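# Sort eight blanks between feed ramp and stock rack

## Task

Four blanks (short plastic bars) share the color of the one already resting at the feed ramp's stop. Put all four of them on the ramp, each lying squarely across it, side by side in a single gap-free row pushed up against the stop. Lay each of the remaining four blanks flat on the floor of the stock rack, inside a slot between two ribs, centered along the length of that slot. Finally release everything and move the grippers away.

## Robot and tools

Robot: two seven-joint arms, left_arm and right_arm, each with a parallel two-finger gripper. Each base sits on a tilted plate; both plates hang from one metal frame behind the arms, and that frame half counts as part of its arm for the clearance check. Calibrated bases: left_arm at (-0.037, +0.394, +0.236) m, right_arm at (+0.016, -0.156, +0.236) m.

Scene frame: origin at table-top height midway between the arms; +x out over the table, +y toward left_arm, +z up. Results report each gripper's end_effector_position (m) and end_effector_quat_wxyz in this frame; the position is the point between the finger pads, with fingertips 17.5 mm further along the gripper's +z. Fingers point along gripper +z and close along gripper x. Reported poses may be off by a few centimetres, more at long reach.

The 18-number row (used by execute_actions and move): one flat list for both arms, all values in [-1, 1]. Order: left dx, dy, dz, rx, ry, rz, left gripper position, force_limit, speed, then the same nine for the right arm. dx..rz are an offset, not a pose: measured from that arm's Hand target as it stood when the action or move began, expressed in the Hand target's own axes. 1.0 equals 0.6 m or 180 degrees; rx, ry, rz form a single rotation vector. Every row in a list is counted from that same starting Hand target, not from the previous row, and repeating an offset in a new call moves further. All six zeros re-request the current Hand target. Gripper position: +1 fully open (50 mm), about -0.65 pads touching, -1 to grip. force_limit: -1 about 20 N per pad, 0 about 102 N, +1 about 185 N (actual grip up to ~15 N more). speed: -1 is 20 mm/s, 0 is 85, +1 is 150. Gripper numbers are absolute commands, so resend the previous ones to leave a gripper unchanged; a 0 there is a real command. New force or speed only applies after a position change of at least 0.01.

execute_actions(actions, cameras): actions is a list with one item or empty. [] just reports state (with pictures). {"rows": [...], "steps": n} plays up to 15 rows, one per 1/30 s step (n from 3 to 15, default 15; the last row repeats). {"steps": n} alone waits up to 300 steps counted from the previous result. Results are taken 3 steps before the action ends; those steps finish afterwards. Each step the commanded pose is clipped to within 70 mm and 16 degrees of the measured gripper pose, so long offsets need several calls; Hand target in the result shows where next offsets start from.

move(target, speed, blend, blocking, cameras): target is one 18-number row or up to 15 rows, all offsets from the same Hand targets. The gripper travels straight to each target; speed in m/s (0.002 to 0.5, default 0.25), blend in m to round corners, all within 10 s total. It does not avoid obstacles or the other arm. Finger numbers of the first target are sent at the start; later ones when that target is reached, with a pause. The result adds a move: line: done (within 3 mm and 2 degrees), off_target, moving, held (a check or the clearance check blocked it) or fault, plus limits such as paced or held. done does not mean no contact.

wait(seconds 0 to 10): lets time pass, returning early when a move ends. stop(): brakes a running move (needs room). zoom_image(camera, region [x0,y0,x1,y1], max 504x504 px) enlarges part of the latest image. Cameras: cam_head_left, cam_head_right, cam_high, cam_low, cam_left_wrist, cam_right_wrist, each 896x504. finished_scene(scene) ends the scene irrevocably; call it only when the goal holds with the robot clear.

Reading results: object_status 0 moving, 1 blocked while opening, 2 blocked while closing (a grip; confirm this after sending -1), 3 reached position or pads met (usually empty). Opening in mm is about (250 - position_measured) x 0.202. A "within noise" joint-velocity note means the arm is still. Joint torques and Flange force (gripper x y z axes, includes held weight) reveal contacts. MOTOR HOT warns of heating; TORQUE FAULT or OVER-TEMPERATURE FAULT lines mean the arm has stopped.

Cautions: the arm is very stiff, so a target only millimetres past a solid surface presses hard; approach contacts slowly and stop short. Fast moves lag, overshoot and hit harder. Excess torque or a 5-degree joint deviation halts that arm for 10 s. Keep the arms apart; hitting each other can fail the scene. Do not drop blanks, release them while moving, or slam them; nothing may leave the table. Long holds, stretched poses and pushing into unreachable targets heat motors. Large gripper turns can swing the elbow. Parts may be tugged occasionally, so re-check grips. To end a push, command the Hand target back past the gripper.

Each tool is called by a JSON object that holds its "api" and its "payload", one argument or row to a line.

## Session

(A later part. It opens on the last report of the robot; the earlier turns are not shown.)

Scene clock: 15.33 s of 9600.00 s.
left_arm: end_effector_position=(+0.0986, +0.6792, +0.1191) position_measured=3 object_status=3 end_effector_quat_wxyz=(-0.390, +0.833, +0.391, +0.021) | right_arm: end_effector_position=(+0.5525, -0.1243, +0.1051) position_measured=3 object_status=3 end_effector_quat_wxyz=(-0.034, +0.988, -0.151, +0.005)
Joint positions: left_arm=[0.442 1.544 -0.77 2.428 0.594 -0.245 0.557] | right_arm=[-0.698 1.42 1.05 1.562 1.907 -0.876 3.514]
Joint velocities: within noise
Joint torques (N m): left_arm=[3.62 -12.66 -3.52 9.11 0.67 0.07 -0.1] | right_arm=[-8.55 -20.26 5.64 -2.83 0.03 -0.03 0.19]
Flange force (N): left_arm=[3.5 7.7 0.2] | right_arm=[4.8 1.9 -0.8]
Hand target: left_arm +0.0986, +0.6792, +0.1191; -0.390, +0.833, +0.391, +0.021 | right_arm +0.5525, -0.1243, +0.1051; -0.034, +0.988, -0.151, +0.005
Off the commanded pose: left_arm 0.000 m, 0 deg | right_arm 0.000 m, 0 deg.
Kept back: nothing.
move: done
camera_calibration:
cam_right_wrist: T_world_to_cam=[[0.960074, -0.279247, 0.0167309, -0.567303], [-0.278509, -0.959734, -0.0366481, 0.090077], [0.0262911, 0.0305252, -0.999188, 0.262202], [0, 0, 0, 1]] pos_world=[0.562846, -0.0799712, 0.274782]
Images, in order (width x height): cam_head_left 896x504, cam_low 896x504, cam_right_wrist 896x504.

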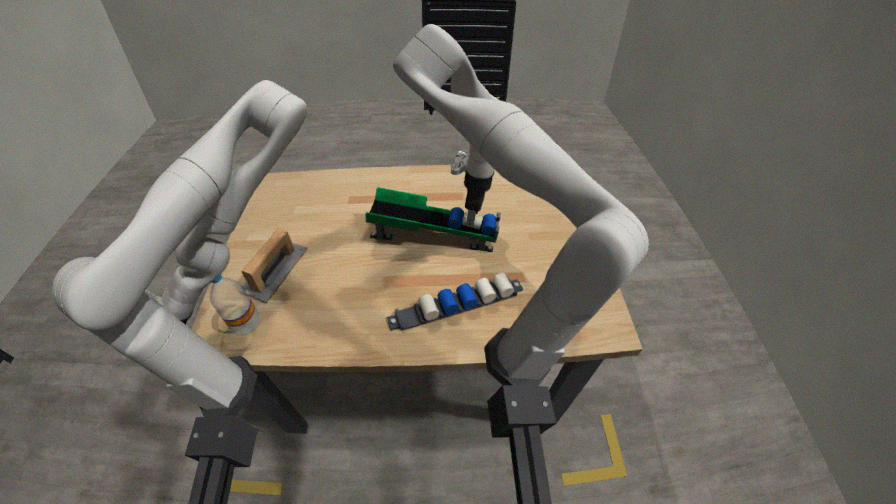

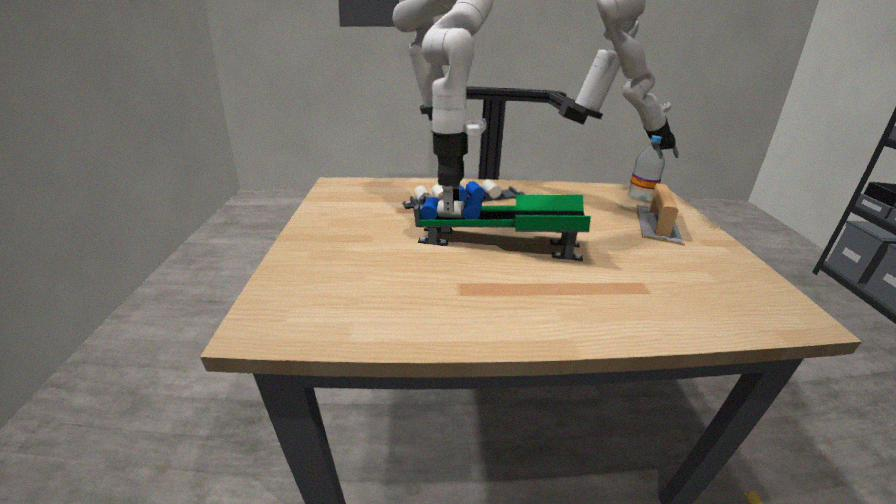

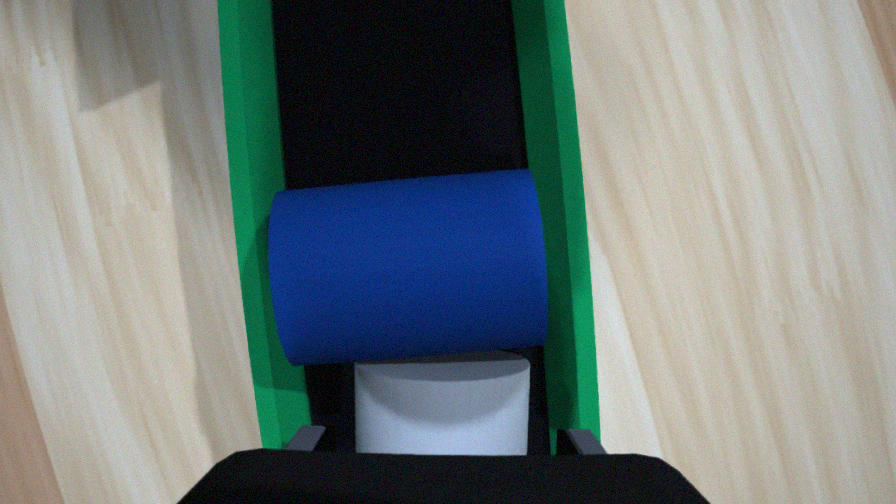

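{"api": "move", "payload": {
  "target": [0,0,0,0,0,0,1,-0.8,0,0,0,0.006,0,0,0,1,-0.8,0],
  "cameras": [],
  "speed": 0.05
}}

{"api": "move", "payload": {
  "target": [0,0,0,0,0,0,1,-0.8,0,0,0,0,0,0,0,-1,-0.8,-0.5],
  "cameras": ["cam_right_wrist"]
}}

Scene clock: 16.27 s of 9600.00 s.
left_arm: end_effector_position=(+0.0986, +0.6792, +0.1191) position_measured=3 object_status=3 end_effector_quat_wxyz=(-0.390, +0.833, +0.391, +0.021) | right_arm: end_effector_position=(+0.5526, -0.1240, +0.1015) position_measured=3 object_status=3 end_effector_quat_wxyz=(-0.034, +0.988, -0.151, +0.005)
Joint positions: left_arm=[0.442 1.544 -0.77 2.428 0.594 -0.245 0.557] | right_arm=[-0.694 1.426 1.046 1.56 1.902 -0.871 3.516]
Joint velocities: within noise
Joint torques (N m): left_arm=[3.51 -12.6 -3.44 9.12 0.63 0.04 -0.09] | right_arm=[-8.27 -20.23 5.39 -2.78 0.05 0 0.25]
Flange force (N): left_arm=[3.8 8.2 -0.6] | right_arm=[4.6 1.4 -1.5]
Hand target: left_arm +0.0986, +0.6792, +0.1191; -0.390, +0.833, +0.391, +0.021 | right_arm +0.5526, -0.1240, +0.1015; -0.034, +0.988, -0.151, +0.005
Off the commanded pose: left_arm 0.000 m, 0 deg | right_arm 0.000 m, 0 deg.
Kept back: nothing.
move: done
No camera images: "cameras" was empty.

Scene clock: 16.97 s of 9600.00 s.
left_arm: end_effector_position=(+0.0986, +0.6792, +0.1191) position_measured=3 object_status=3 end_effector_quat_wxyz=(-0.390, +0.833, +0.391, +0.021) | right_arm: end_effector_position=(+0.5526, -0.1240, +0.1015) position_measured=61 object_status=2 end_effector_quat_wxyz=(-0.034, +0.988, -0.151, +0.005)
Joint positions: left_arm=[0.442 1.544 -0.77 2.428 0.594 -0.245 0.557] | right_arm=[-0.694 1.426 1.045 1.56 1.902 -0.871 3.516]
Joint velocities: within noise
Joint torques (N m): left_arm=[3.57 -12.64 -3.48 9.11 0.67 0.04 -0.04] | right_arm=[-8.08 -19.75 5.19 -2.73 0.03 0.03 0.24]
Flange force (N): left_arm=[3.8 8.0 -0.2] | right_arm=[4.4 1.4 -2.7]
Hand target: left_arm +0.0986, +0.6792, +0.1191; -0.390, +0.833, +0.391, +0.021 | right_arm +0.5526, -0.1240, +0.1015; -0.034, +0.988, -0.151, +0.005
Off the commanded pose: left_arm 0.000 m, 0 deg | right_arm 0.000 m, 0 deg.
Kept back: nothing.
move: done
camera_calibration:
cam_right_wrist: T_world_to_cam=[[0.960077, -0.279234, 0.0167308, -0.567242], [-0.278497, -0.959738, -0.036632, 0.0901812], [0.0262861, 0.03051, -0.999189, 0.258549], [0, 0, 0, 1]] pos_world=[0.562915, -0.0797315, 0.271133]
Images, in order (width x height): cam_right_wrist 896x504.

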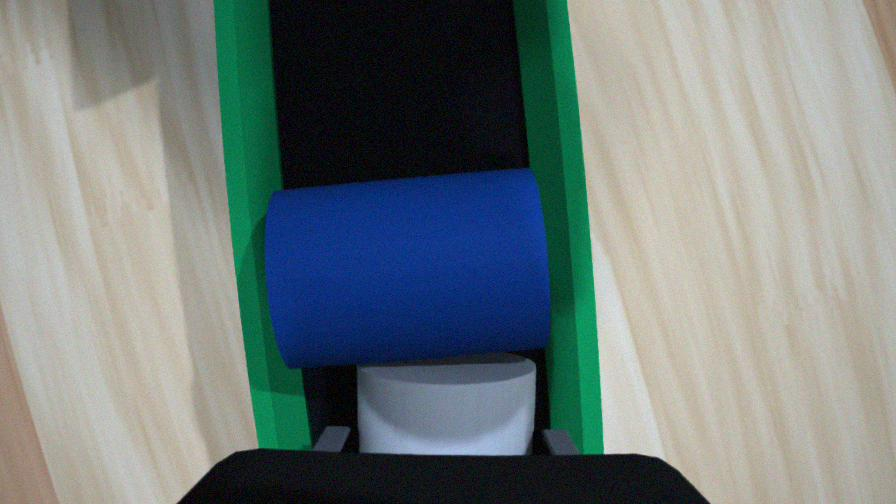

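{"api": "move", "payload": {
  "target": [
    [0,0,0,0,0,0,1,-0.8,0,0,-0.0093,-0.133,0,0,0,-1,-0.8,-0.5],
    [0,0,0,0,0,0,1,-0.8,0,-0.5497,-0.1455,-0.157,-0.0206,0.0105,0.3006,-1,-0.8,-0.5]
  ],
  "cameras": ["cam_right_wrist","cam_low","cam_head_left"],
  "speed": [0.1,0.25],
  "blend": [0.02,0]
}}

Scene clock: 21.37 s of 9600.00 s.
left_arm: end_effector_position=(+0.0986, +0.6792, +0.1191) position_measured=3 object_status=3 end_effector_quat_wxyz=(-0.390, +0.833, +0.391, +0.021) | right_arm: end_effector_position=(+0.2622, +0.0515, +0.2018) position_measured=61 object_status=2 end_effector_quat_wxyz=(+0.000, +0.811, -0.585, +0.000)
Joint positions: left_arm=[0.442 1.544 -0.77 2.428 0.594 -0.245 0.557] | right_arm=[-1.624 1.375 1.129 2.138 1.795 -0.956 2.211]
Joint velocities: left_arm=[within noise] | right_arm=[-0.004 0.001 0.001 -0.005 0.007 -0.002 -0.01]
Joint torques (N m): left_arm=[3.62 -12.59 -3.45 9.1 0.68 0.07 -0.08] | right_arm=[-4.17 -15.07 5.77 -1.42 0.15 0.21 0.13]
Flange force (N): left_arm=[3.9 7.6 0.0] | right_arm=[2.4 -4.3 -1.3]
Hand target: left_arm +0.0986, +0.6792, +0.1191; -0.390, +0.833, +0.391, +0.021 | right_arm +0.2622, +0.0516, +0.2018; +0.000, +0.811, -0.585, +0.000
Off the commanded pose: left_arm 0.000 m, 0 deg | right_arm 0.000 m, 0 deg.
Kept back: nothing.
move: done; blend cut to 0 m at target 1
camera_calibration:
cam_right_wrist: T_world_to_cam=[[0.337473, -0.941203, 0.0157899, -0.0435301], [-0.940964, -0.336822, 0.033737, 0.308876], [-0.026435, -0.0262431, -0.999306, 0.377816], [0, 0, 0, 1]] pos_world=[0.315319, 0.0729805, 0.367821]
Images, in order (width x height): cam_head_left 896x504, cam_low 896x504, cam_right_wrist 896x504.

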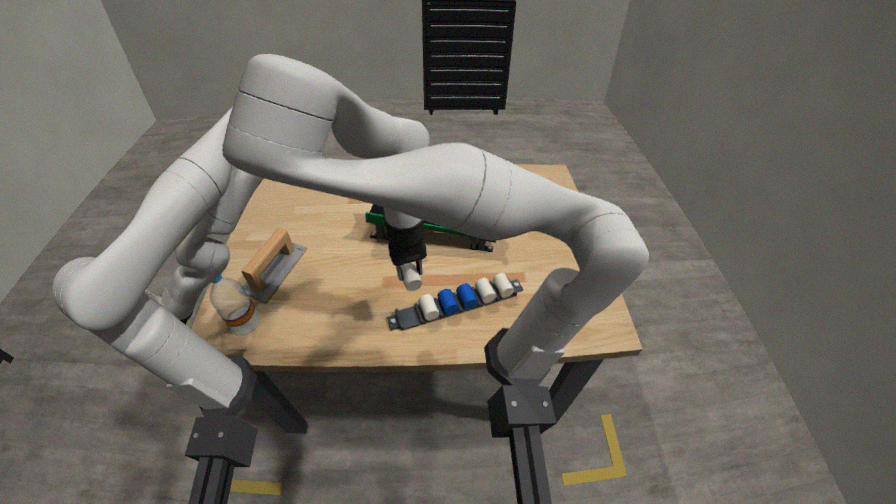

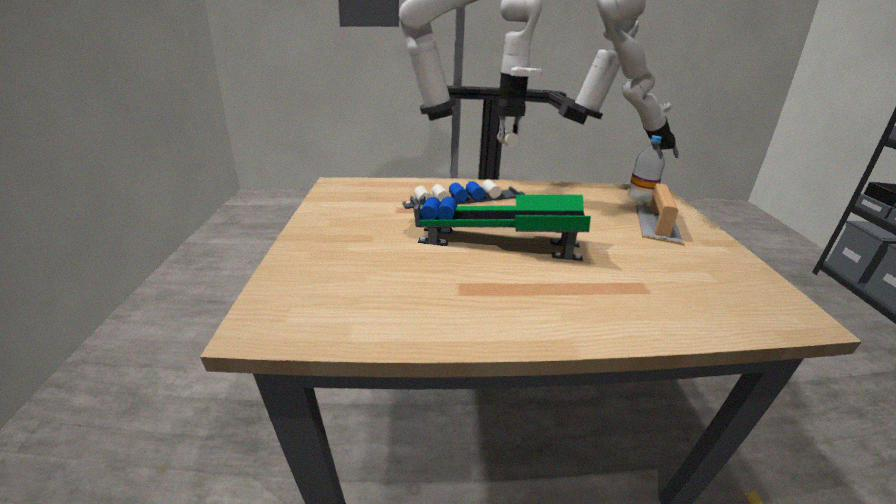

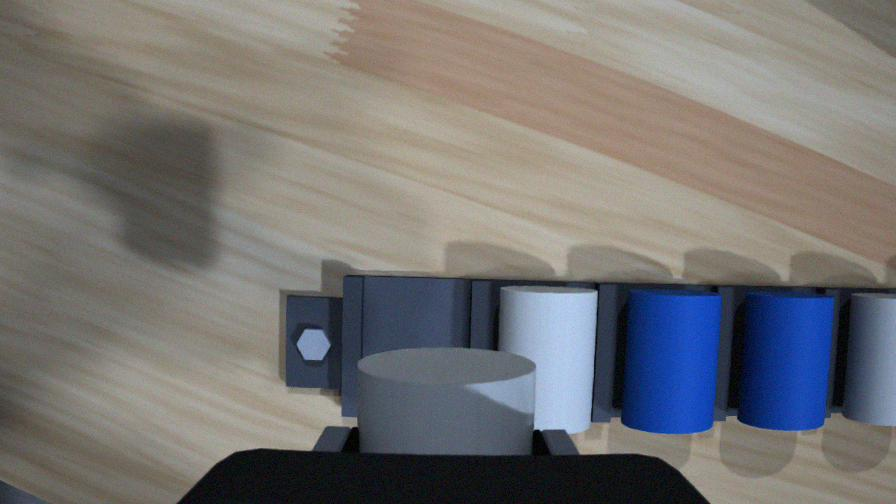

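{"api": "zoom_image", "payload": {
  "camera": "cam_low",
  "region": [470, 80, 550, 160]
}}

{"api": "zoom_image", "payload": {
  "camera": "cam_right_wrist",
  "region": [270, 240, 660, 450]
}}

{"api": "zoom_image", "payload": {
  "camera": "cam_head_left",
  "region": [360, 220, 540, 340]
}}

Scaled by 6.300 from the camera's 896x504 image, which has a finer 1280x720 frame.

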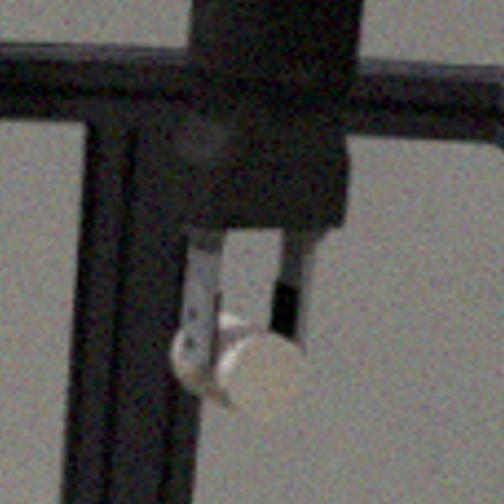

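Scaled by 1.292 from the camera's 896x504 image, which has a finer 1280x720 frame.

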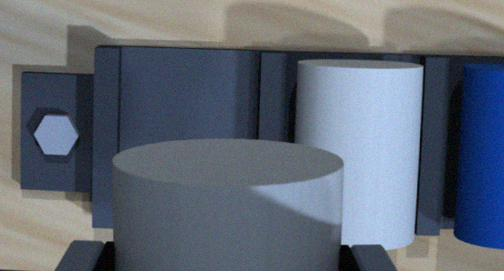

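Scaled by 2.800 from the camera's 896x504 image, which has a finer 1280x720 frame.

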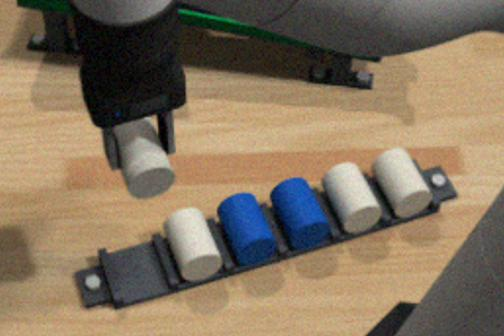

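{"api": "move", "payload": {
  "target": [
    [0,0,0,0,0,0,1,-0.8,0,-0.0143,-0.0087,0.13,0,0,0,-1,-0.8,-0.5],
    [0,0,0,0,0,0,1,-0.8,0,-0.0143,-0.0087,0.21,0,0,0,-1,-0.8,-0.5]
  ],
  "cameras": ["cam_right_wrist","cam_low","cam_head_left"],
  "speed": [0.15,0.06]
}}

{"api": "zoom_image", "payload": {
  "camera": "cam_low",
  "region": [430, 140, 550, 220]
}}

{"api": "zoom_image", "payload": {
  "camera": "cam_head_left",
  "region": [370, 250, 480, 340]
}}

Scene clock: 24.87 s of 9600.00 s.
left_arm: end_effector_position=(+0.0986, +0.6792, +0.1191) position_measured=3 object_status=3 end_effector_quat_wxyz=(-0.390, +0.833, +0.391, +0.021) | right_arm: end_effector_position=(+0.2643, +0.0614, +0.0758) position_measured=61 object_status=2 end_effector_quat_wxyz=(+0.000, +0.811, -0.585, +0.000)
Joint positions: left_arm=[0.442 1.544 -0.77 2.428 0.594 -0.245 0.557] | right_arm=[-1.534 1.624 0.909 2.063 1.445 -0.851 2.374]
Joint velocities: within noise
Joint torques (N m): left_arm=[3.64 -12.66 -3.39 9.02 0.66 0.07 -0.1] | right_arm=[-4.68 -16.45 5.64 1.19 -0.03 0.14 0.27]
Flange force (N): left_arm=[3.8 7.5 0.1] | right_arm=[2.1 -5.7 -2.2]
Hand target: left_arm +0.0986, +0.6792, +0.1191; -0.390, +0.833, +0.391, +0.021 | right_arm +0.2643, +0.0614, +0.0758; +0.000, +0.811, -0.585, +0.000
Off the commanded pose: left_arm 0.000 m, 0 deg | right_arm 0.000 m, 0 deg.
Kept back: nothing.
move: done
camera_calibration:
cam_right_wrist: T_world_to_cam=[[0.337362, -0.941241, 0.0159129, -0.0329618], [-0.941002, -0.336704, 0.0338537, 0.318373], [-0.0265066, -0.026395, -0.9993, 0.252322], [0, 0, 0, 1]] pos_world=[0.317398, 0.0828326, 0.241892]
Images, in order (width x height): cam_head_left 896x504, cam_low 896x504, cam_right_wrist 896x504.

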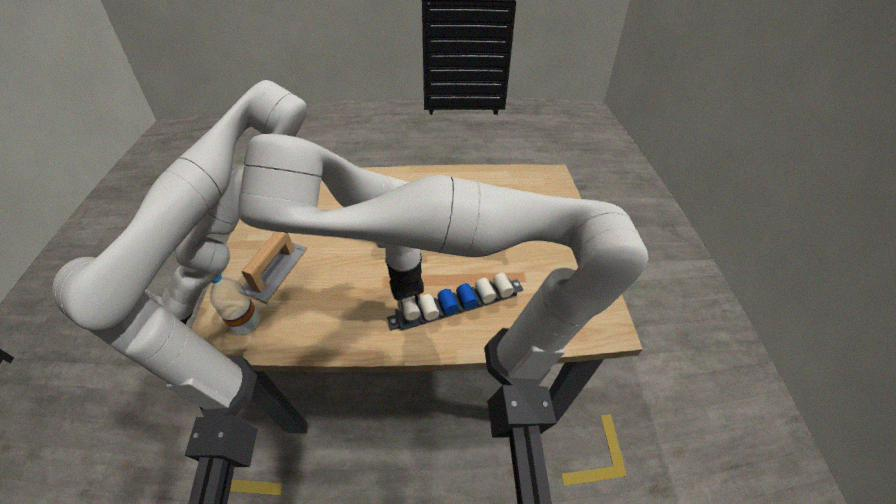

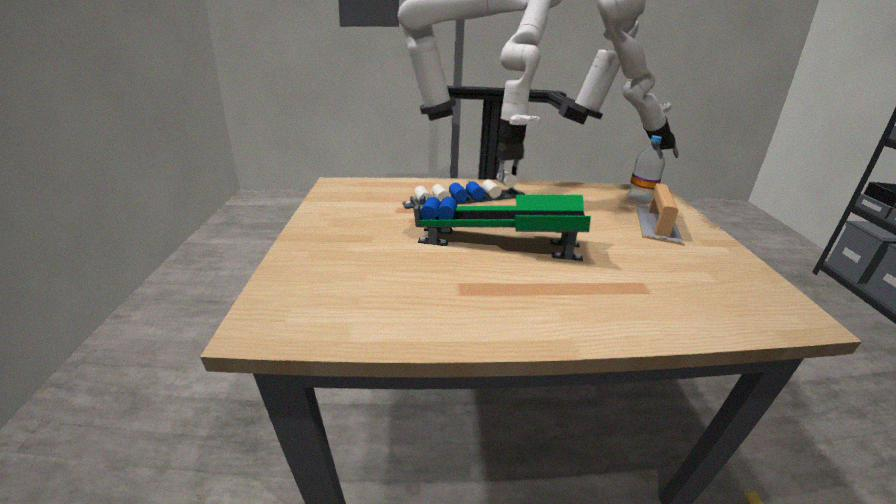

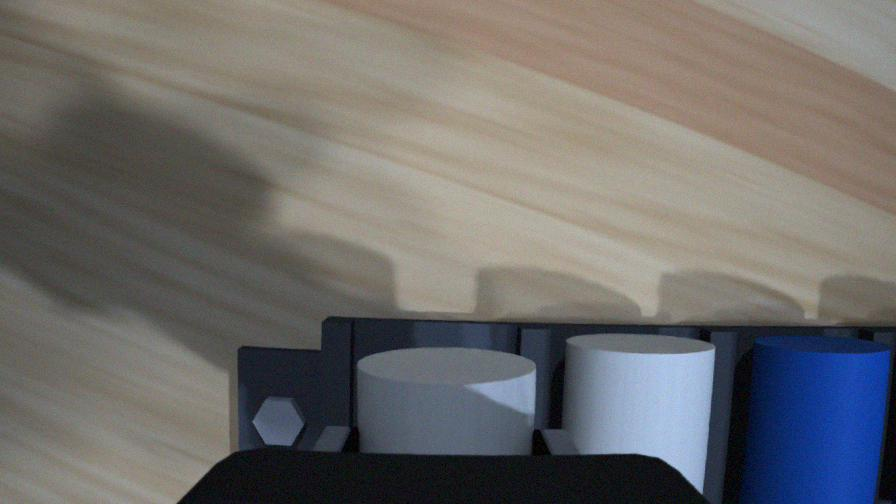

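Scaled by 4.200 from the camera's 896x504 image, which has a finer 1280x720 frame.

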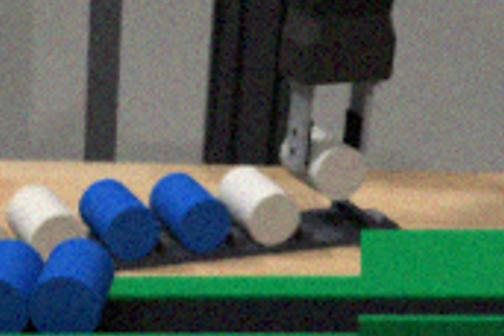

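Scaled by 4.582 from the camera's 896x504 image, which has a finer 1280x720 frame.

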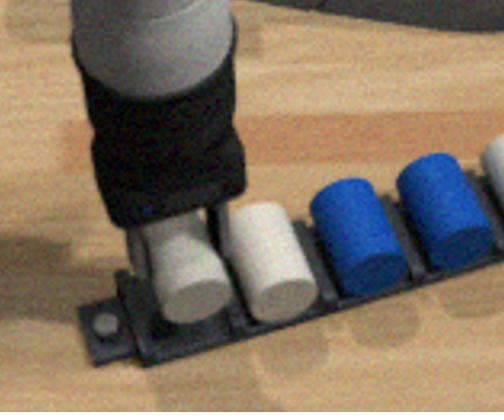

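{"api": "move", "payload": {
  "target": [0,0,0,0,0,0,1,-0.8,0,0,0,0.03,0,0,0,-1,-0.8,-0.5],
  "cameras": ["cam_right_wrist","cam_low","cam_head_left"],
  "speed": 0.05
}}

{"api": "zoom_image", "payload": {
  "camera": "cam_low",
  "region": [430, 140, 550, 220]
}}

{"api": "zoom_image", "payload": {
  "camera": "cam_head_left",
  "region": [370, 250, 480, 340]
}}

Scene clock: 25.90 s of 9600.00 s.
left_arm: end_effector_position=(+0.0986, +0.6792, +0.1191) position_measured=3 object_status=3 end_effector_quat_wxyz=(-0.390, +0.833, +0.391, +0.021) | right_arm: end_effector_position=(+0.2643, +0.0614, +0.0578) position_measured=61 object_status=2 end_effector_quat_wxyz=(+0.000, +0.811, -0.585, +0.000)
Joint positions: left_arm=[0.442 1.544 -0.77 2.428 0.594 -0.245 0.557] | right_arm=[-1.524 1.662 0.885 2.046 1.399 -0.841 2.395]
Joint velocities: within noise
Joint torques (N m): left_arm=[3.56 -12.64 -3.51 9.17 0.7 0.03 -0.07] | right_arm=[-4.42 -16.76 5.18 1.3 0.08 0.12 0.34]
Flange force (N): left_arm=[3.8 8.1 -0.2] | right_arm=[2.1 -5.1 -2.5]
Hand target: left_arm +0.0986, +0.6792, +0.1191; -0.390, +0.833, +0.391, +0.021 | right_arm +0.2642, +0.0614, +0.0578; +0.000, +0.811, -0.585, +0.000
Off the commanded pose: left_arm 0.000 m, 0 deg | right_arm 0.000 m, 0 deg.
Kept back: nothing.
move: done
camera_calibration:
cam_right_wrist: T_world_to_cam=[[0.337376, -0.941236, 0.0158968, -0.0326653], [-0.940997, -0.336719, 0.0338292, 0.318968], [-0.0264885, -0.026372, -0.999301, 0.234325], [0, 0, 0, 1]] pos_world=[0.317376, 0.0828367, 0.22389]
Images, in order (width x height): cam_head_left 896x504, cam_low 896x504, cam_right_wrist 896x504.

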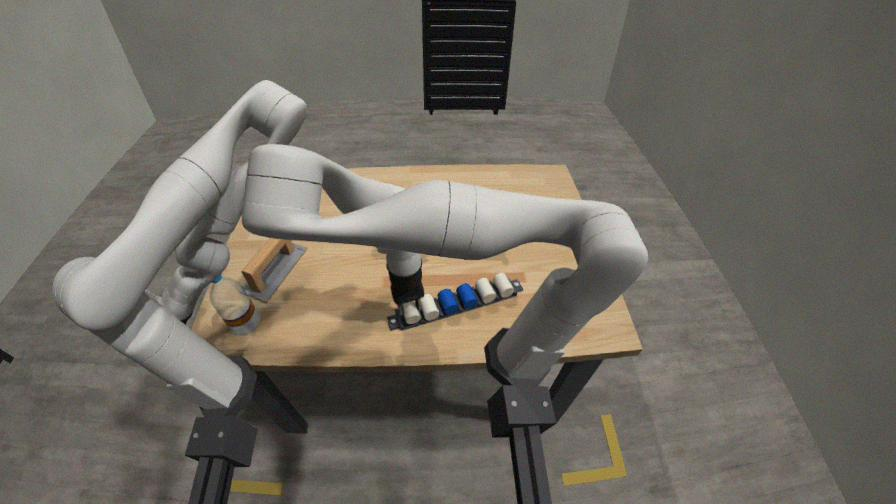

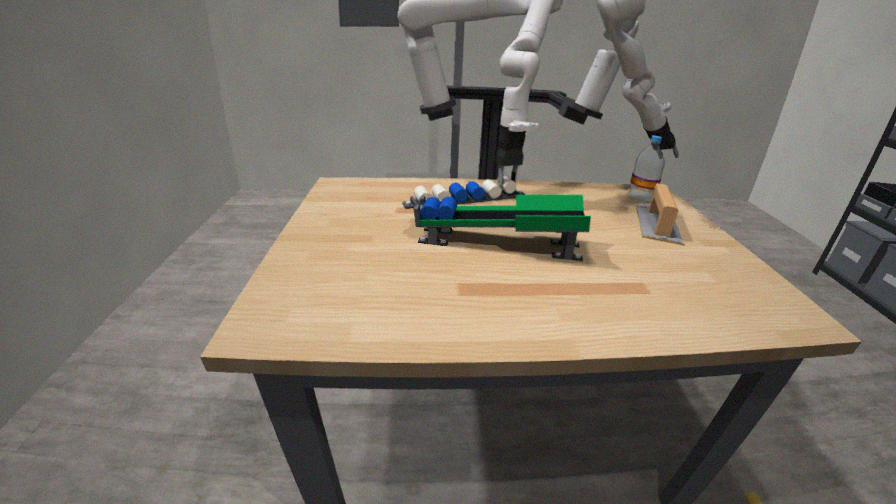

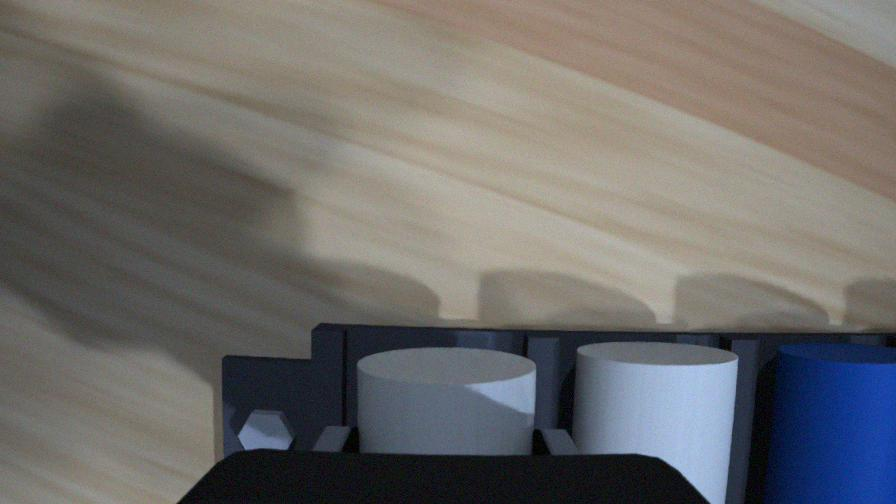

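Scaled by 4.200 from the camera's 896x504 image, which has a finer 1280x720 frame.

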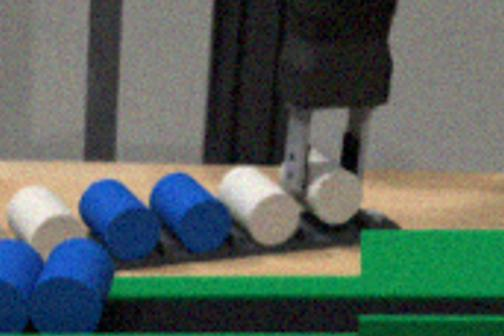

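Scaled by 4.582 from the camera's 896x504 image, which has a finer 1280x720 frame.

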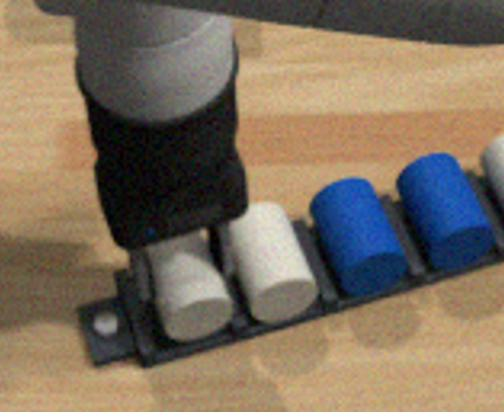

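{"api": "move", "payload": {
  "target": [0,0,0,0,0,0,1,-0.8,0,0,0,0.01,0,0,0,-1,-0.8,-0.5],
  "cameras": ["cam_low","cam_head_left"],
  "speed": 0.03
}}

{"api": "zoom_image", "payload": {
  "camera": "cam_low",
  "region": [430, 140, 550, 220]
}}

{"api": "zoom_image", "payload": {
  "camera": "cam_head_left",
  "region": [370, 250, 480, 340]
}}

Scene clock: 26.83 s of 9600.00 s.
left_arm: end_effector_position=(+0.0986, +0.6792, +0.1191) position_measured=3 object_status=3 end_effector_quat_wxyz=(-0.390, +0.833, +0.391, +0.021) | right_arm: end_effector_position=(+0.2642, +0.0614, +0.0518) position_measured=61 object_status=2 end_effector_quat_wxyz=(+0.000, +0.811, -0.585, +0.000)
Joint positions: left_arm=[0.442 1.544 -0.77 2.428 0.594 -0.245 0.557] | right_arm=[-1.52 1.675 0.877 2.04 1.384 -0.838 2.402]
Joint velocities: within noise
Joint torques (N m): left_arm=[3.59 -12.58 -3.48 9.16 0.65 0.04 -0.09] | right_arm=[-4.56 -16.78 5.39 1.42 0.26 0.12 0.17]
Flange force (N): left_arm=[3.9 8.0 -0.2] | right_arm=[3.2 -4.3 -1.5]
Hand target: left_arm +0.0986, +0.6792, +0.1191; -0.390, +0.833, +0.391, +0.021 | right_arm +0.2642, +0.0614, +0.0518; +0.000, +0.811, -0.585, +0.000
Off the commanded pose: left_arm 0.000 m, 0 deg | right_arm 0.000 m, 0 deg.
Kept back: nothing.
move: done
Images, in order (width x height): cam_head_left 896x504, cam_low 896x504.

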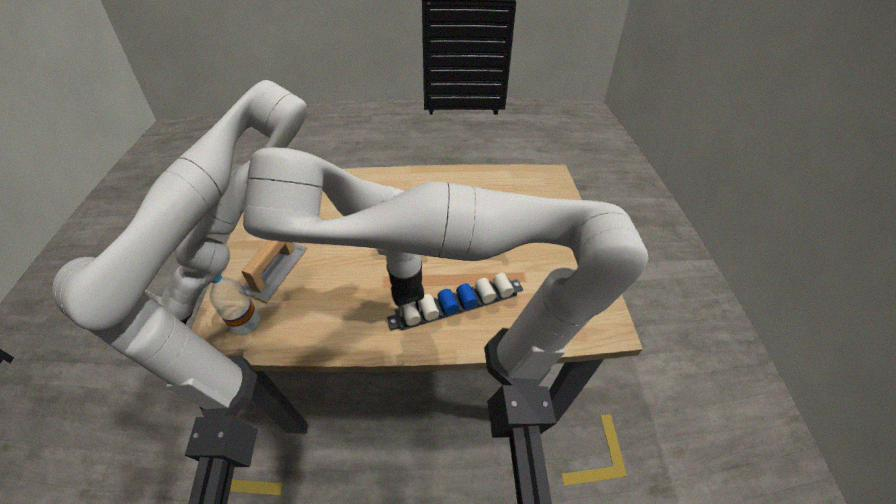

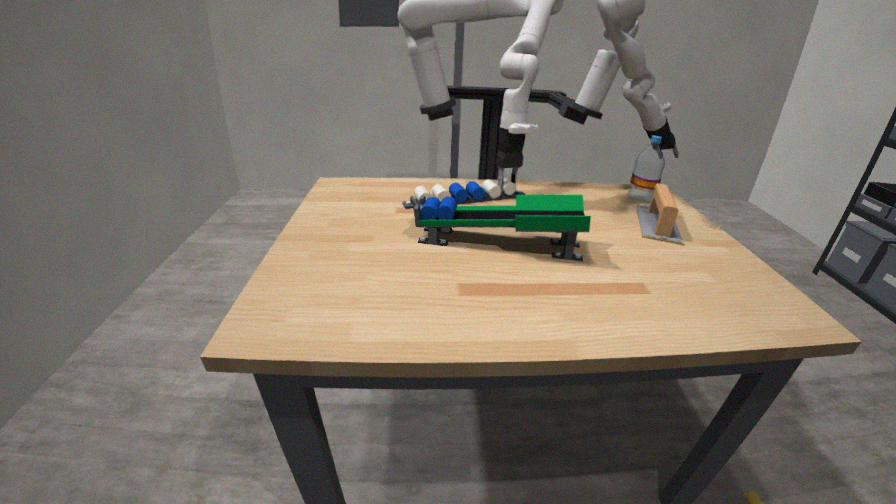

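Scaled by 4.200 from the camera's 896x504 image, which has a finer 1280x720 frame.

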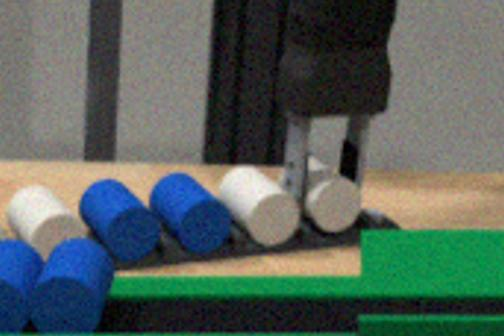

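Scaled by 4.582 from the camera's 896x504 image, which has a finer 1280x720 frame.

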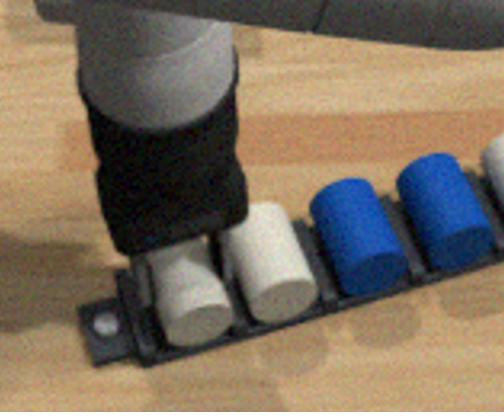

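{"api": "move", "payload": {
  "target": [0,0,0,0,0,0,1,-0.8,0,0,0,0.005,0,0,0,-1,-0.8,-0.5],
  "cameras": [],
  "speed": 0.02
}}

{"api": "move", "payload": {
  "target": [0,0,0,0,0,0,1,-0.8,0,0,0,0.0025,0,0,0,-1,-0.8,-0.5],
  "cameras": ["cam_low","cam_head_left"],
  "speed": 0.02
}}

{"api": "zoom_image", "payload": {
  "camera": "cam_low",
  "region": [430, 140, 550, 220]
}}

{"api": "zoom_image", "payload": {
  "camera": "cam_head_left",
  "region": [370, 250, 480, 340]
}}

Scene clock: 27.77 s of 9600.00 s.
left_arm: end_effector_position=(+0.0986, +0.6792, +0.1191) position_measured=3 object_status=3 end_effector_quat_wxyz=(-0.390, +0.833, +0.391, +0.021) | right_arm: end_effector_position=(+0.2643, +0.0614, +0.0488) position_measured=61 object_status=2 end_effector_quat_wxyz=(+0.000, +0.811, -0.585, +0.000)
Joint positions: left_arm=[0.442 1.544 -0.77 2.428 0.594 -0.245 0.557] | right_arm=[-1.519 1.681 0.873 2.036 1.376 -0.837 2.405]
Joint velocities: within noise
Joint torques (N m): left_arm=[3.6 -12.61 -3.47 9.11 0.63 0.07 -0.09] | right_arm=[-4.41 -15.91 4.65 1.48 0.22 0.08 0.25]
Flange force (N): left_arm=[3.7 7.8 -0.1] | right_arm=[2.8 -5.2 -4.5]
Hand target: left_arm +0.0986, +0.6792, +0.1191; -0.390, +0.833, +0.391, +0.021 | right_arm +0.2642, +0.0613, +0.0488; +0.000, +0.811, -0.585, +0.000
Off the commanded pose: left_arm 0.000 m, 0 deg | right_arm 0.000 m, 0 deg.
Kept back: nothing.
move: done
No camera images: "cameras" was empty.

Scene clock: 28.47 s of 9600.00 s.
left_arm: end_effector_position=(+0.0986, +0.6792, +0.1191) position_measured=3 object_status=3 end_effector_quat_wxyz=(-0.390, +0.833, +0.391, +0.021) | right_arm: end_effector_position=(+0.2643, +0.0614, +0.0473) position_measured=61 object_status=2 end_effector_quat_wxyz=(+0.000, +0.811, -0.585, +0.000)
Joint positions: left_arm=[0.442 1.544 -0.77 2.428 0.594 -0.245 0.557] | right_arm=[-1.518 1.684 0.871 2.035 1.373 -0.836 2.406]
Joint velocities: within noise
Joint torques (N m): left_arm=[3.64 -12.6 -3.45 9.13 0.69 0.07 -0.12] | right_arm=[-3.32 -11.18 1.26 0.37 0.05 0 0.25]
Flange force (N): left_arm=[3.9 7.7 0.1] | right_arm=[3.3 -4.9 -21.0]
Hand target: left_arm +0.0986, +0.6792, +0.1191; -0.390, +0.833, +0.391, +0.021 | right_arm +0.2642, +0.0613, +0.0473; +0.000, +0.811, -0.585, +0.000
Off the commanded pose: left_arm 0.000 m, 0 deg | right_arm 0.000 m, 0 deg.
Kept back: nothing.
move: done
Images, in order (width x height): cam_head_left 896x504, cam_low 896x504.

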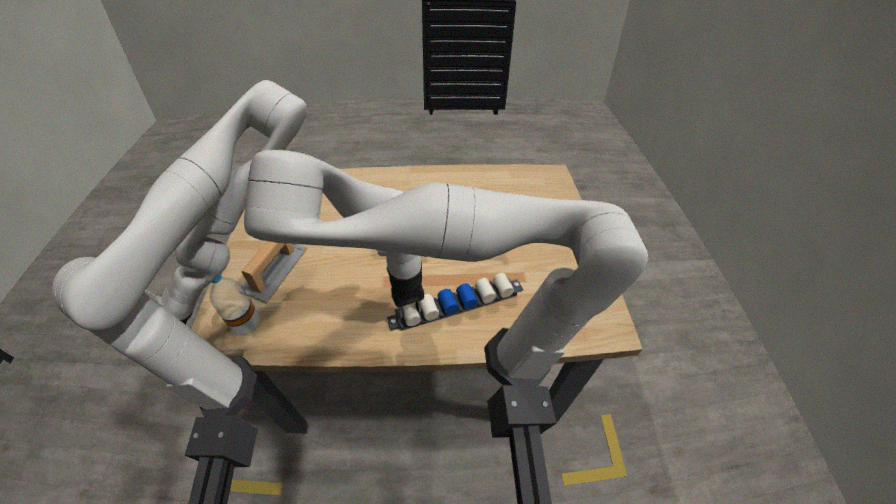

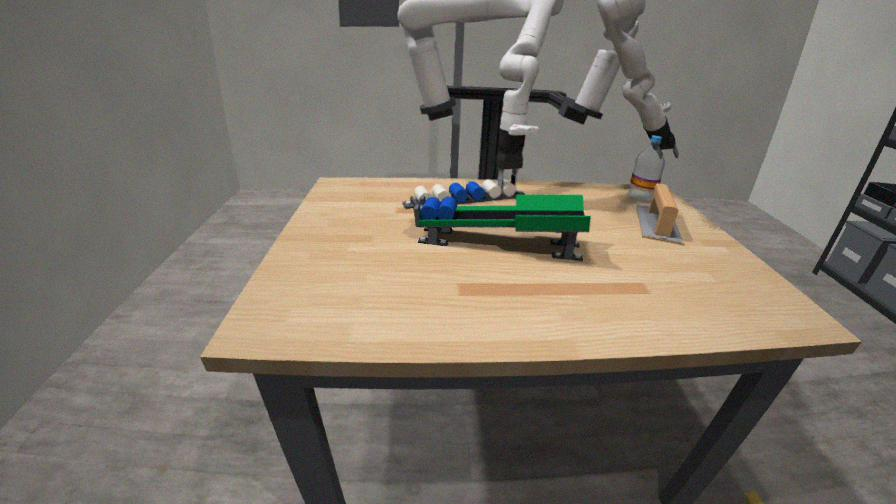

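Scaled by 4.200 from the camera's 896x504 image, which has a finer 1280x720 frame.

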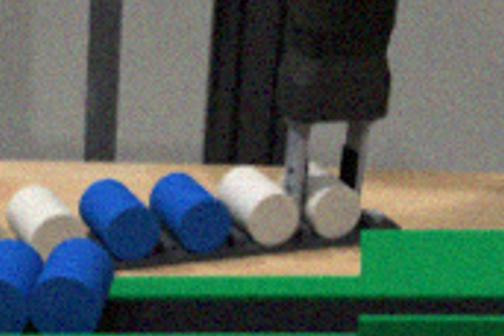

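Scaled by 4.582 from the camera's 896x504 image, which has a finer 1280x720 frame.

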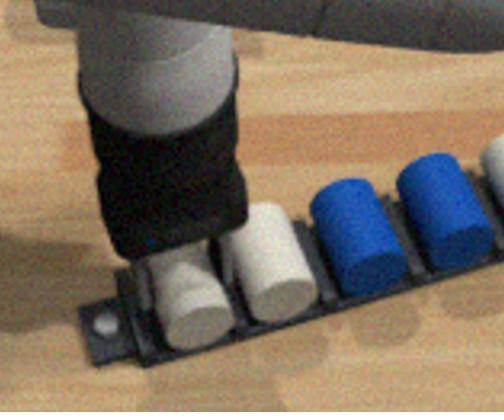

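{"api": "move", "payload": {
  "target": [0,0,0,0,0,0,1,-0.8,0,0,0,-0.0022,0,0,0,-1,-0.8,-0.5],
  "cameras": [],
  "speed": 0.02
}}

{"api": "move", "payload": {
  "target": [0,0,0,0,0,0,1,-0.8,0,0,0,0,0,0,0,0.78,-0.8,-1],
  "cameras": ["cam_low","cam_right_wrist"]
}}

{"api": "zoom_image", "payload": {
  "camera": "cam_low",
  "region": [430, 140, 550, 220]
}}

Scene clock: 29.40 s of 9600.00 s.
left_arm: end_effector_position=(+0.0986, +0.6792, +0.1191) position_measured=3 object_status=3 end_effector_quat_wxyz=(-0.390, +0.833, +0.391, +0.021) | right_arm: end_effector_position=(+0.2642, +0.0613, +0.0486) position_measured=61 object_status=2 end_effector_quat_wxyz=(+0.000, +0.811, -0.585, +0.000)
Joint positions: left_arm=[0.442 1.544 -0.77 2.428 0.594 -0.245 0.557] | right_arm=[-1.518 1.681 0.873 2.036 1.376 -0.837 2.405]
Joint velocities: within noise
Joint torques (N m): left_arm=[3.57 -12.54 -3.5 9.05 0.69 0.07 -0.09] | right_arm=[-4.29 -15.82 5.05 1.22 0.07 0.32 0.25]
Flange force (N): left_arm=[3.7 7.5 -0.2] | right_arm=[2.6 -4.3 -5.0]
Hand target: left_arm +0.0986, +0.6792, +0.1191; -0.390, +0.833, +0.391, +0.021 | right_arm +0.2642, +0.0614, +0.0486; +0.000, +0.811, -0.585, +0.000
Off the commanded pose: left_arm 0.000 m, 0 deg | right_arm 0.000 m, 0 deg.
Kept back: nothing.
move: done
No camera images: "cameras" was empty.

Scene clock: 30.10 s of 9600.00 s.
left_arm: end_effector_position=(+0.0986, +0.6792, +0.1191) position_measured=3 object_status=3 end_effector_quat_wxyz=(-0.390, +0.833, +0.391, +0.021) | right_arm: end_effector_position=(+0.2642, +0.0613, +0.0486) position_measured=36 object_status=3 end_effector_quat_wxyz=(+0.000, +0.811, -0.585, +0.000)
Joint positions: left_arm=[0.442 1.544 -0.77 2.428 0.594 -0.245 0.557] | right_arm=[-1.518 1.681 0.873 2.036 1.376 -0.837 2.405]
Joint velocities: within noise
Joint torques (N m): left_arm=[3.59 -12.55 -3.5 9.08 0.67 0.05 -0.08] | right_arm=[-4.47 -16.49 5.27 1.53 0.25 0.15 0.24]
Flange force (N): left_arm=[3.8 7.6 -0.2] | right_arm=[2.7 -4.7 -2.4]
Hand target: left_arm +0.0986, +0.6792, +0.1191; -0.390, +0.833, +0.391, +0.021 | right_arm +0.2642, +0.0613, +0.0486; +0.000, +0.811, -0.585, +0.000
Off the commanded pose: left_arm 0.000 m, 0 deg | right_arm 0.000 m, 0 deg.
Kept back: nothing.
move: done
camera_calibration:
cam_right_wrist: T_world_to_cam=[[0.33738, -0.941234, 0.0159198, -0.0325387], [-0.940995, -0.336722, 0.0338588, 0.319257], [-0.0265085, -0.0264037, -0.9993, 0.225095], [0, 0, 0, 1]] pos_world=[0.317364, 0.0828178, 0.214646]
Images, in order (width x height): cam_low 896x504, cam_right_wrist 896x504.

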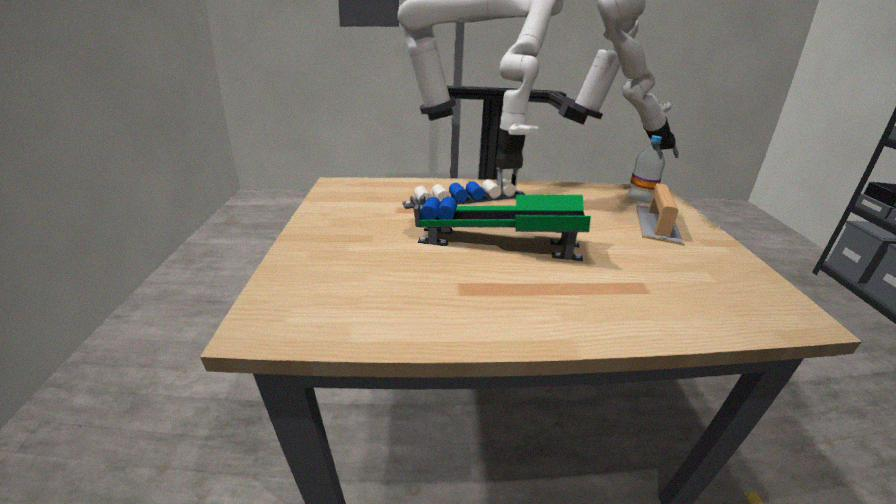

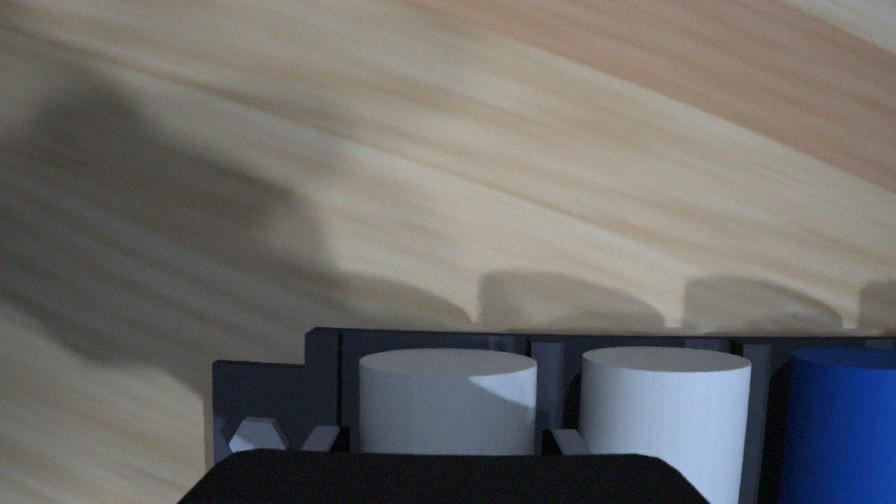

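Scaled by 4.200 from the camera's 896x504 image, which has a finer 1280x720 frame.

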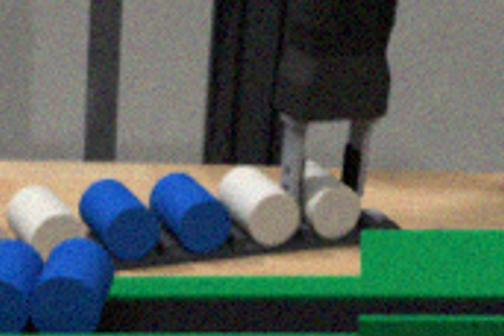

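{"api": "move", "payload": {
  "target": [
    [0,0,0,0,0,0,1,-0.8,0,0,0,-0.0833,0,0,0,0.78,-0.8,-1],
    [0,0,0,0,0,0,1,-0.8,0,0.085,0.077,-0.2357,0,0,0,0.78,-0.8,-1]
  ],
  "cameras": ["cam_low","cam_right_wrist"],
  "speed": [0.1,0.25],
  "blend": [0.01,0]
}}

{"api": "zoom_image", "payload": {
  "camera": "cam_low",
  "region": [430, 140, 550, 220]
}}

{"api": "zoom_image", "payload": {
  "camera": "cam_right_wrist",
  "region": [120, 60, 620, 320]
}}

Scene clock: 32.17 s of 9600.00 s.
left_arm: end_effector_position=(+0.0986, +0.6792, +0.1191) position_measured=3 object_status=3 end_effector_quat_wxyz=(-0.390, +0.833, +0.391, +0.021) | right_arm: end_effector_position=(+0.2367, -0.0016, +0.1900) position_measured=36 object_status=3 end_effector_quat_wxyz=(+0.000, +0.811, -0.585, +0.000)
Joint positions: left_arm=[0.442 1.544 -0.77 2.428 0.594 -0.245 0.557] | right_arm=[-1.598 1.364 1.101 2.324 1.65 -0.895 2.458]
Joint velocities: within noise
Joint torques (N m): left_arm=[3.62 -12.59 -3.5 9.09 0.64 0.07 -0.11] | right_arm=[-3.97 -12.93 4.34 -0.4 0.17 0.19 0.3]
Flange force (N): left_arm=[3.6 7.6 0.0] | right_arm=[3.6 -4.1 -4.1]
Hand target: left_arm +0.0986, +0.6792, +0.1191; -0.390, +0.833, +0.391, +0.021 | right_arm +0.2367, -0.0016, +0.1900; +0.000, +0.811, -0.585, +0.000
Off the commanded pose: left_arm 0.000 m, 0 deg | right_arm 0.000 m, 0 deg.
Kept back: nothing.
move: done; blend cut to 0 m at target 1
camera_calibration:
cam_right_wrist: T_world_to_cam=[[0.337384, -0.941233, 0.015904, -0.0847412], [-0.940994, -0.336727, 0.0338471, 0.267354], [-0.0265027, -0.026385, -0.9993, 0.364015], [0, 0, 0, 1]] pos_world=[0.289816, 0.0198686, 0.356059]
Images, in order (width x height): cam_low 896x504, cam_right_wrist 896x504.

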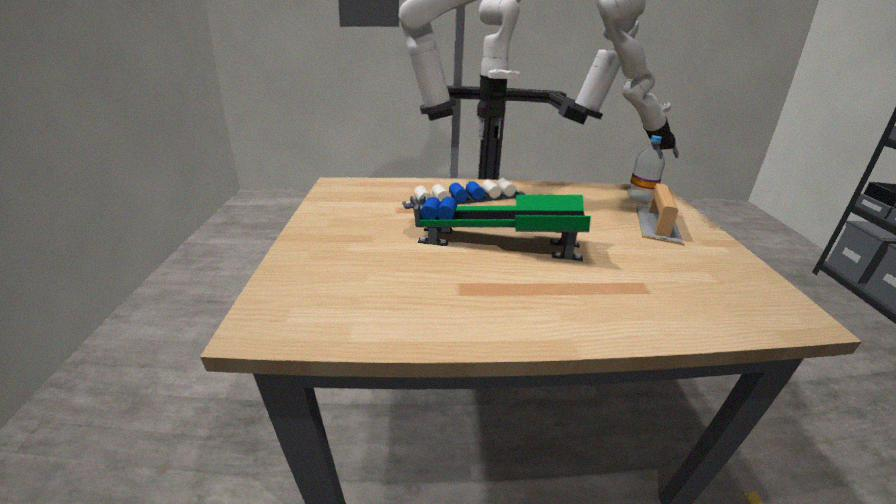

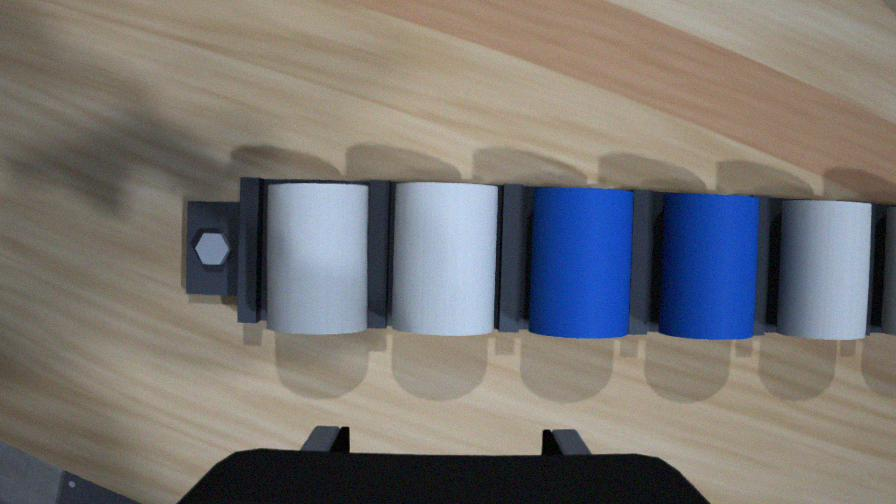

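Scaled by 4.200 from the camera's 896x504 image, which has a finer 1280x720 frame.

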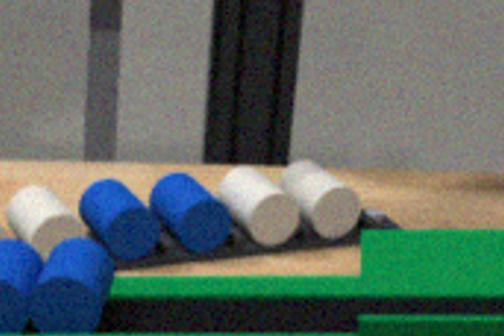

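Scaled by 1.008 from the camera's 896x504 image, which has a finer 1280x720 frame.

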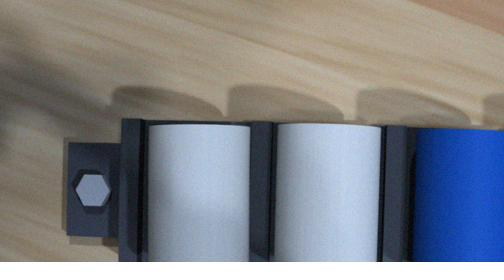

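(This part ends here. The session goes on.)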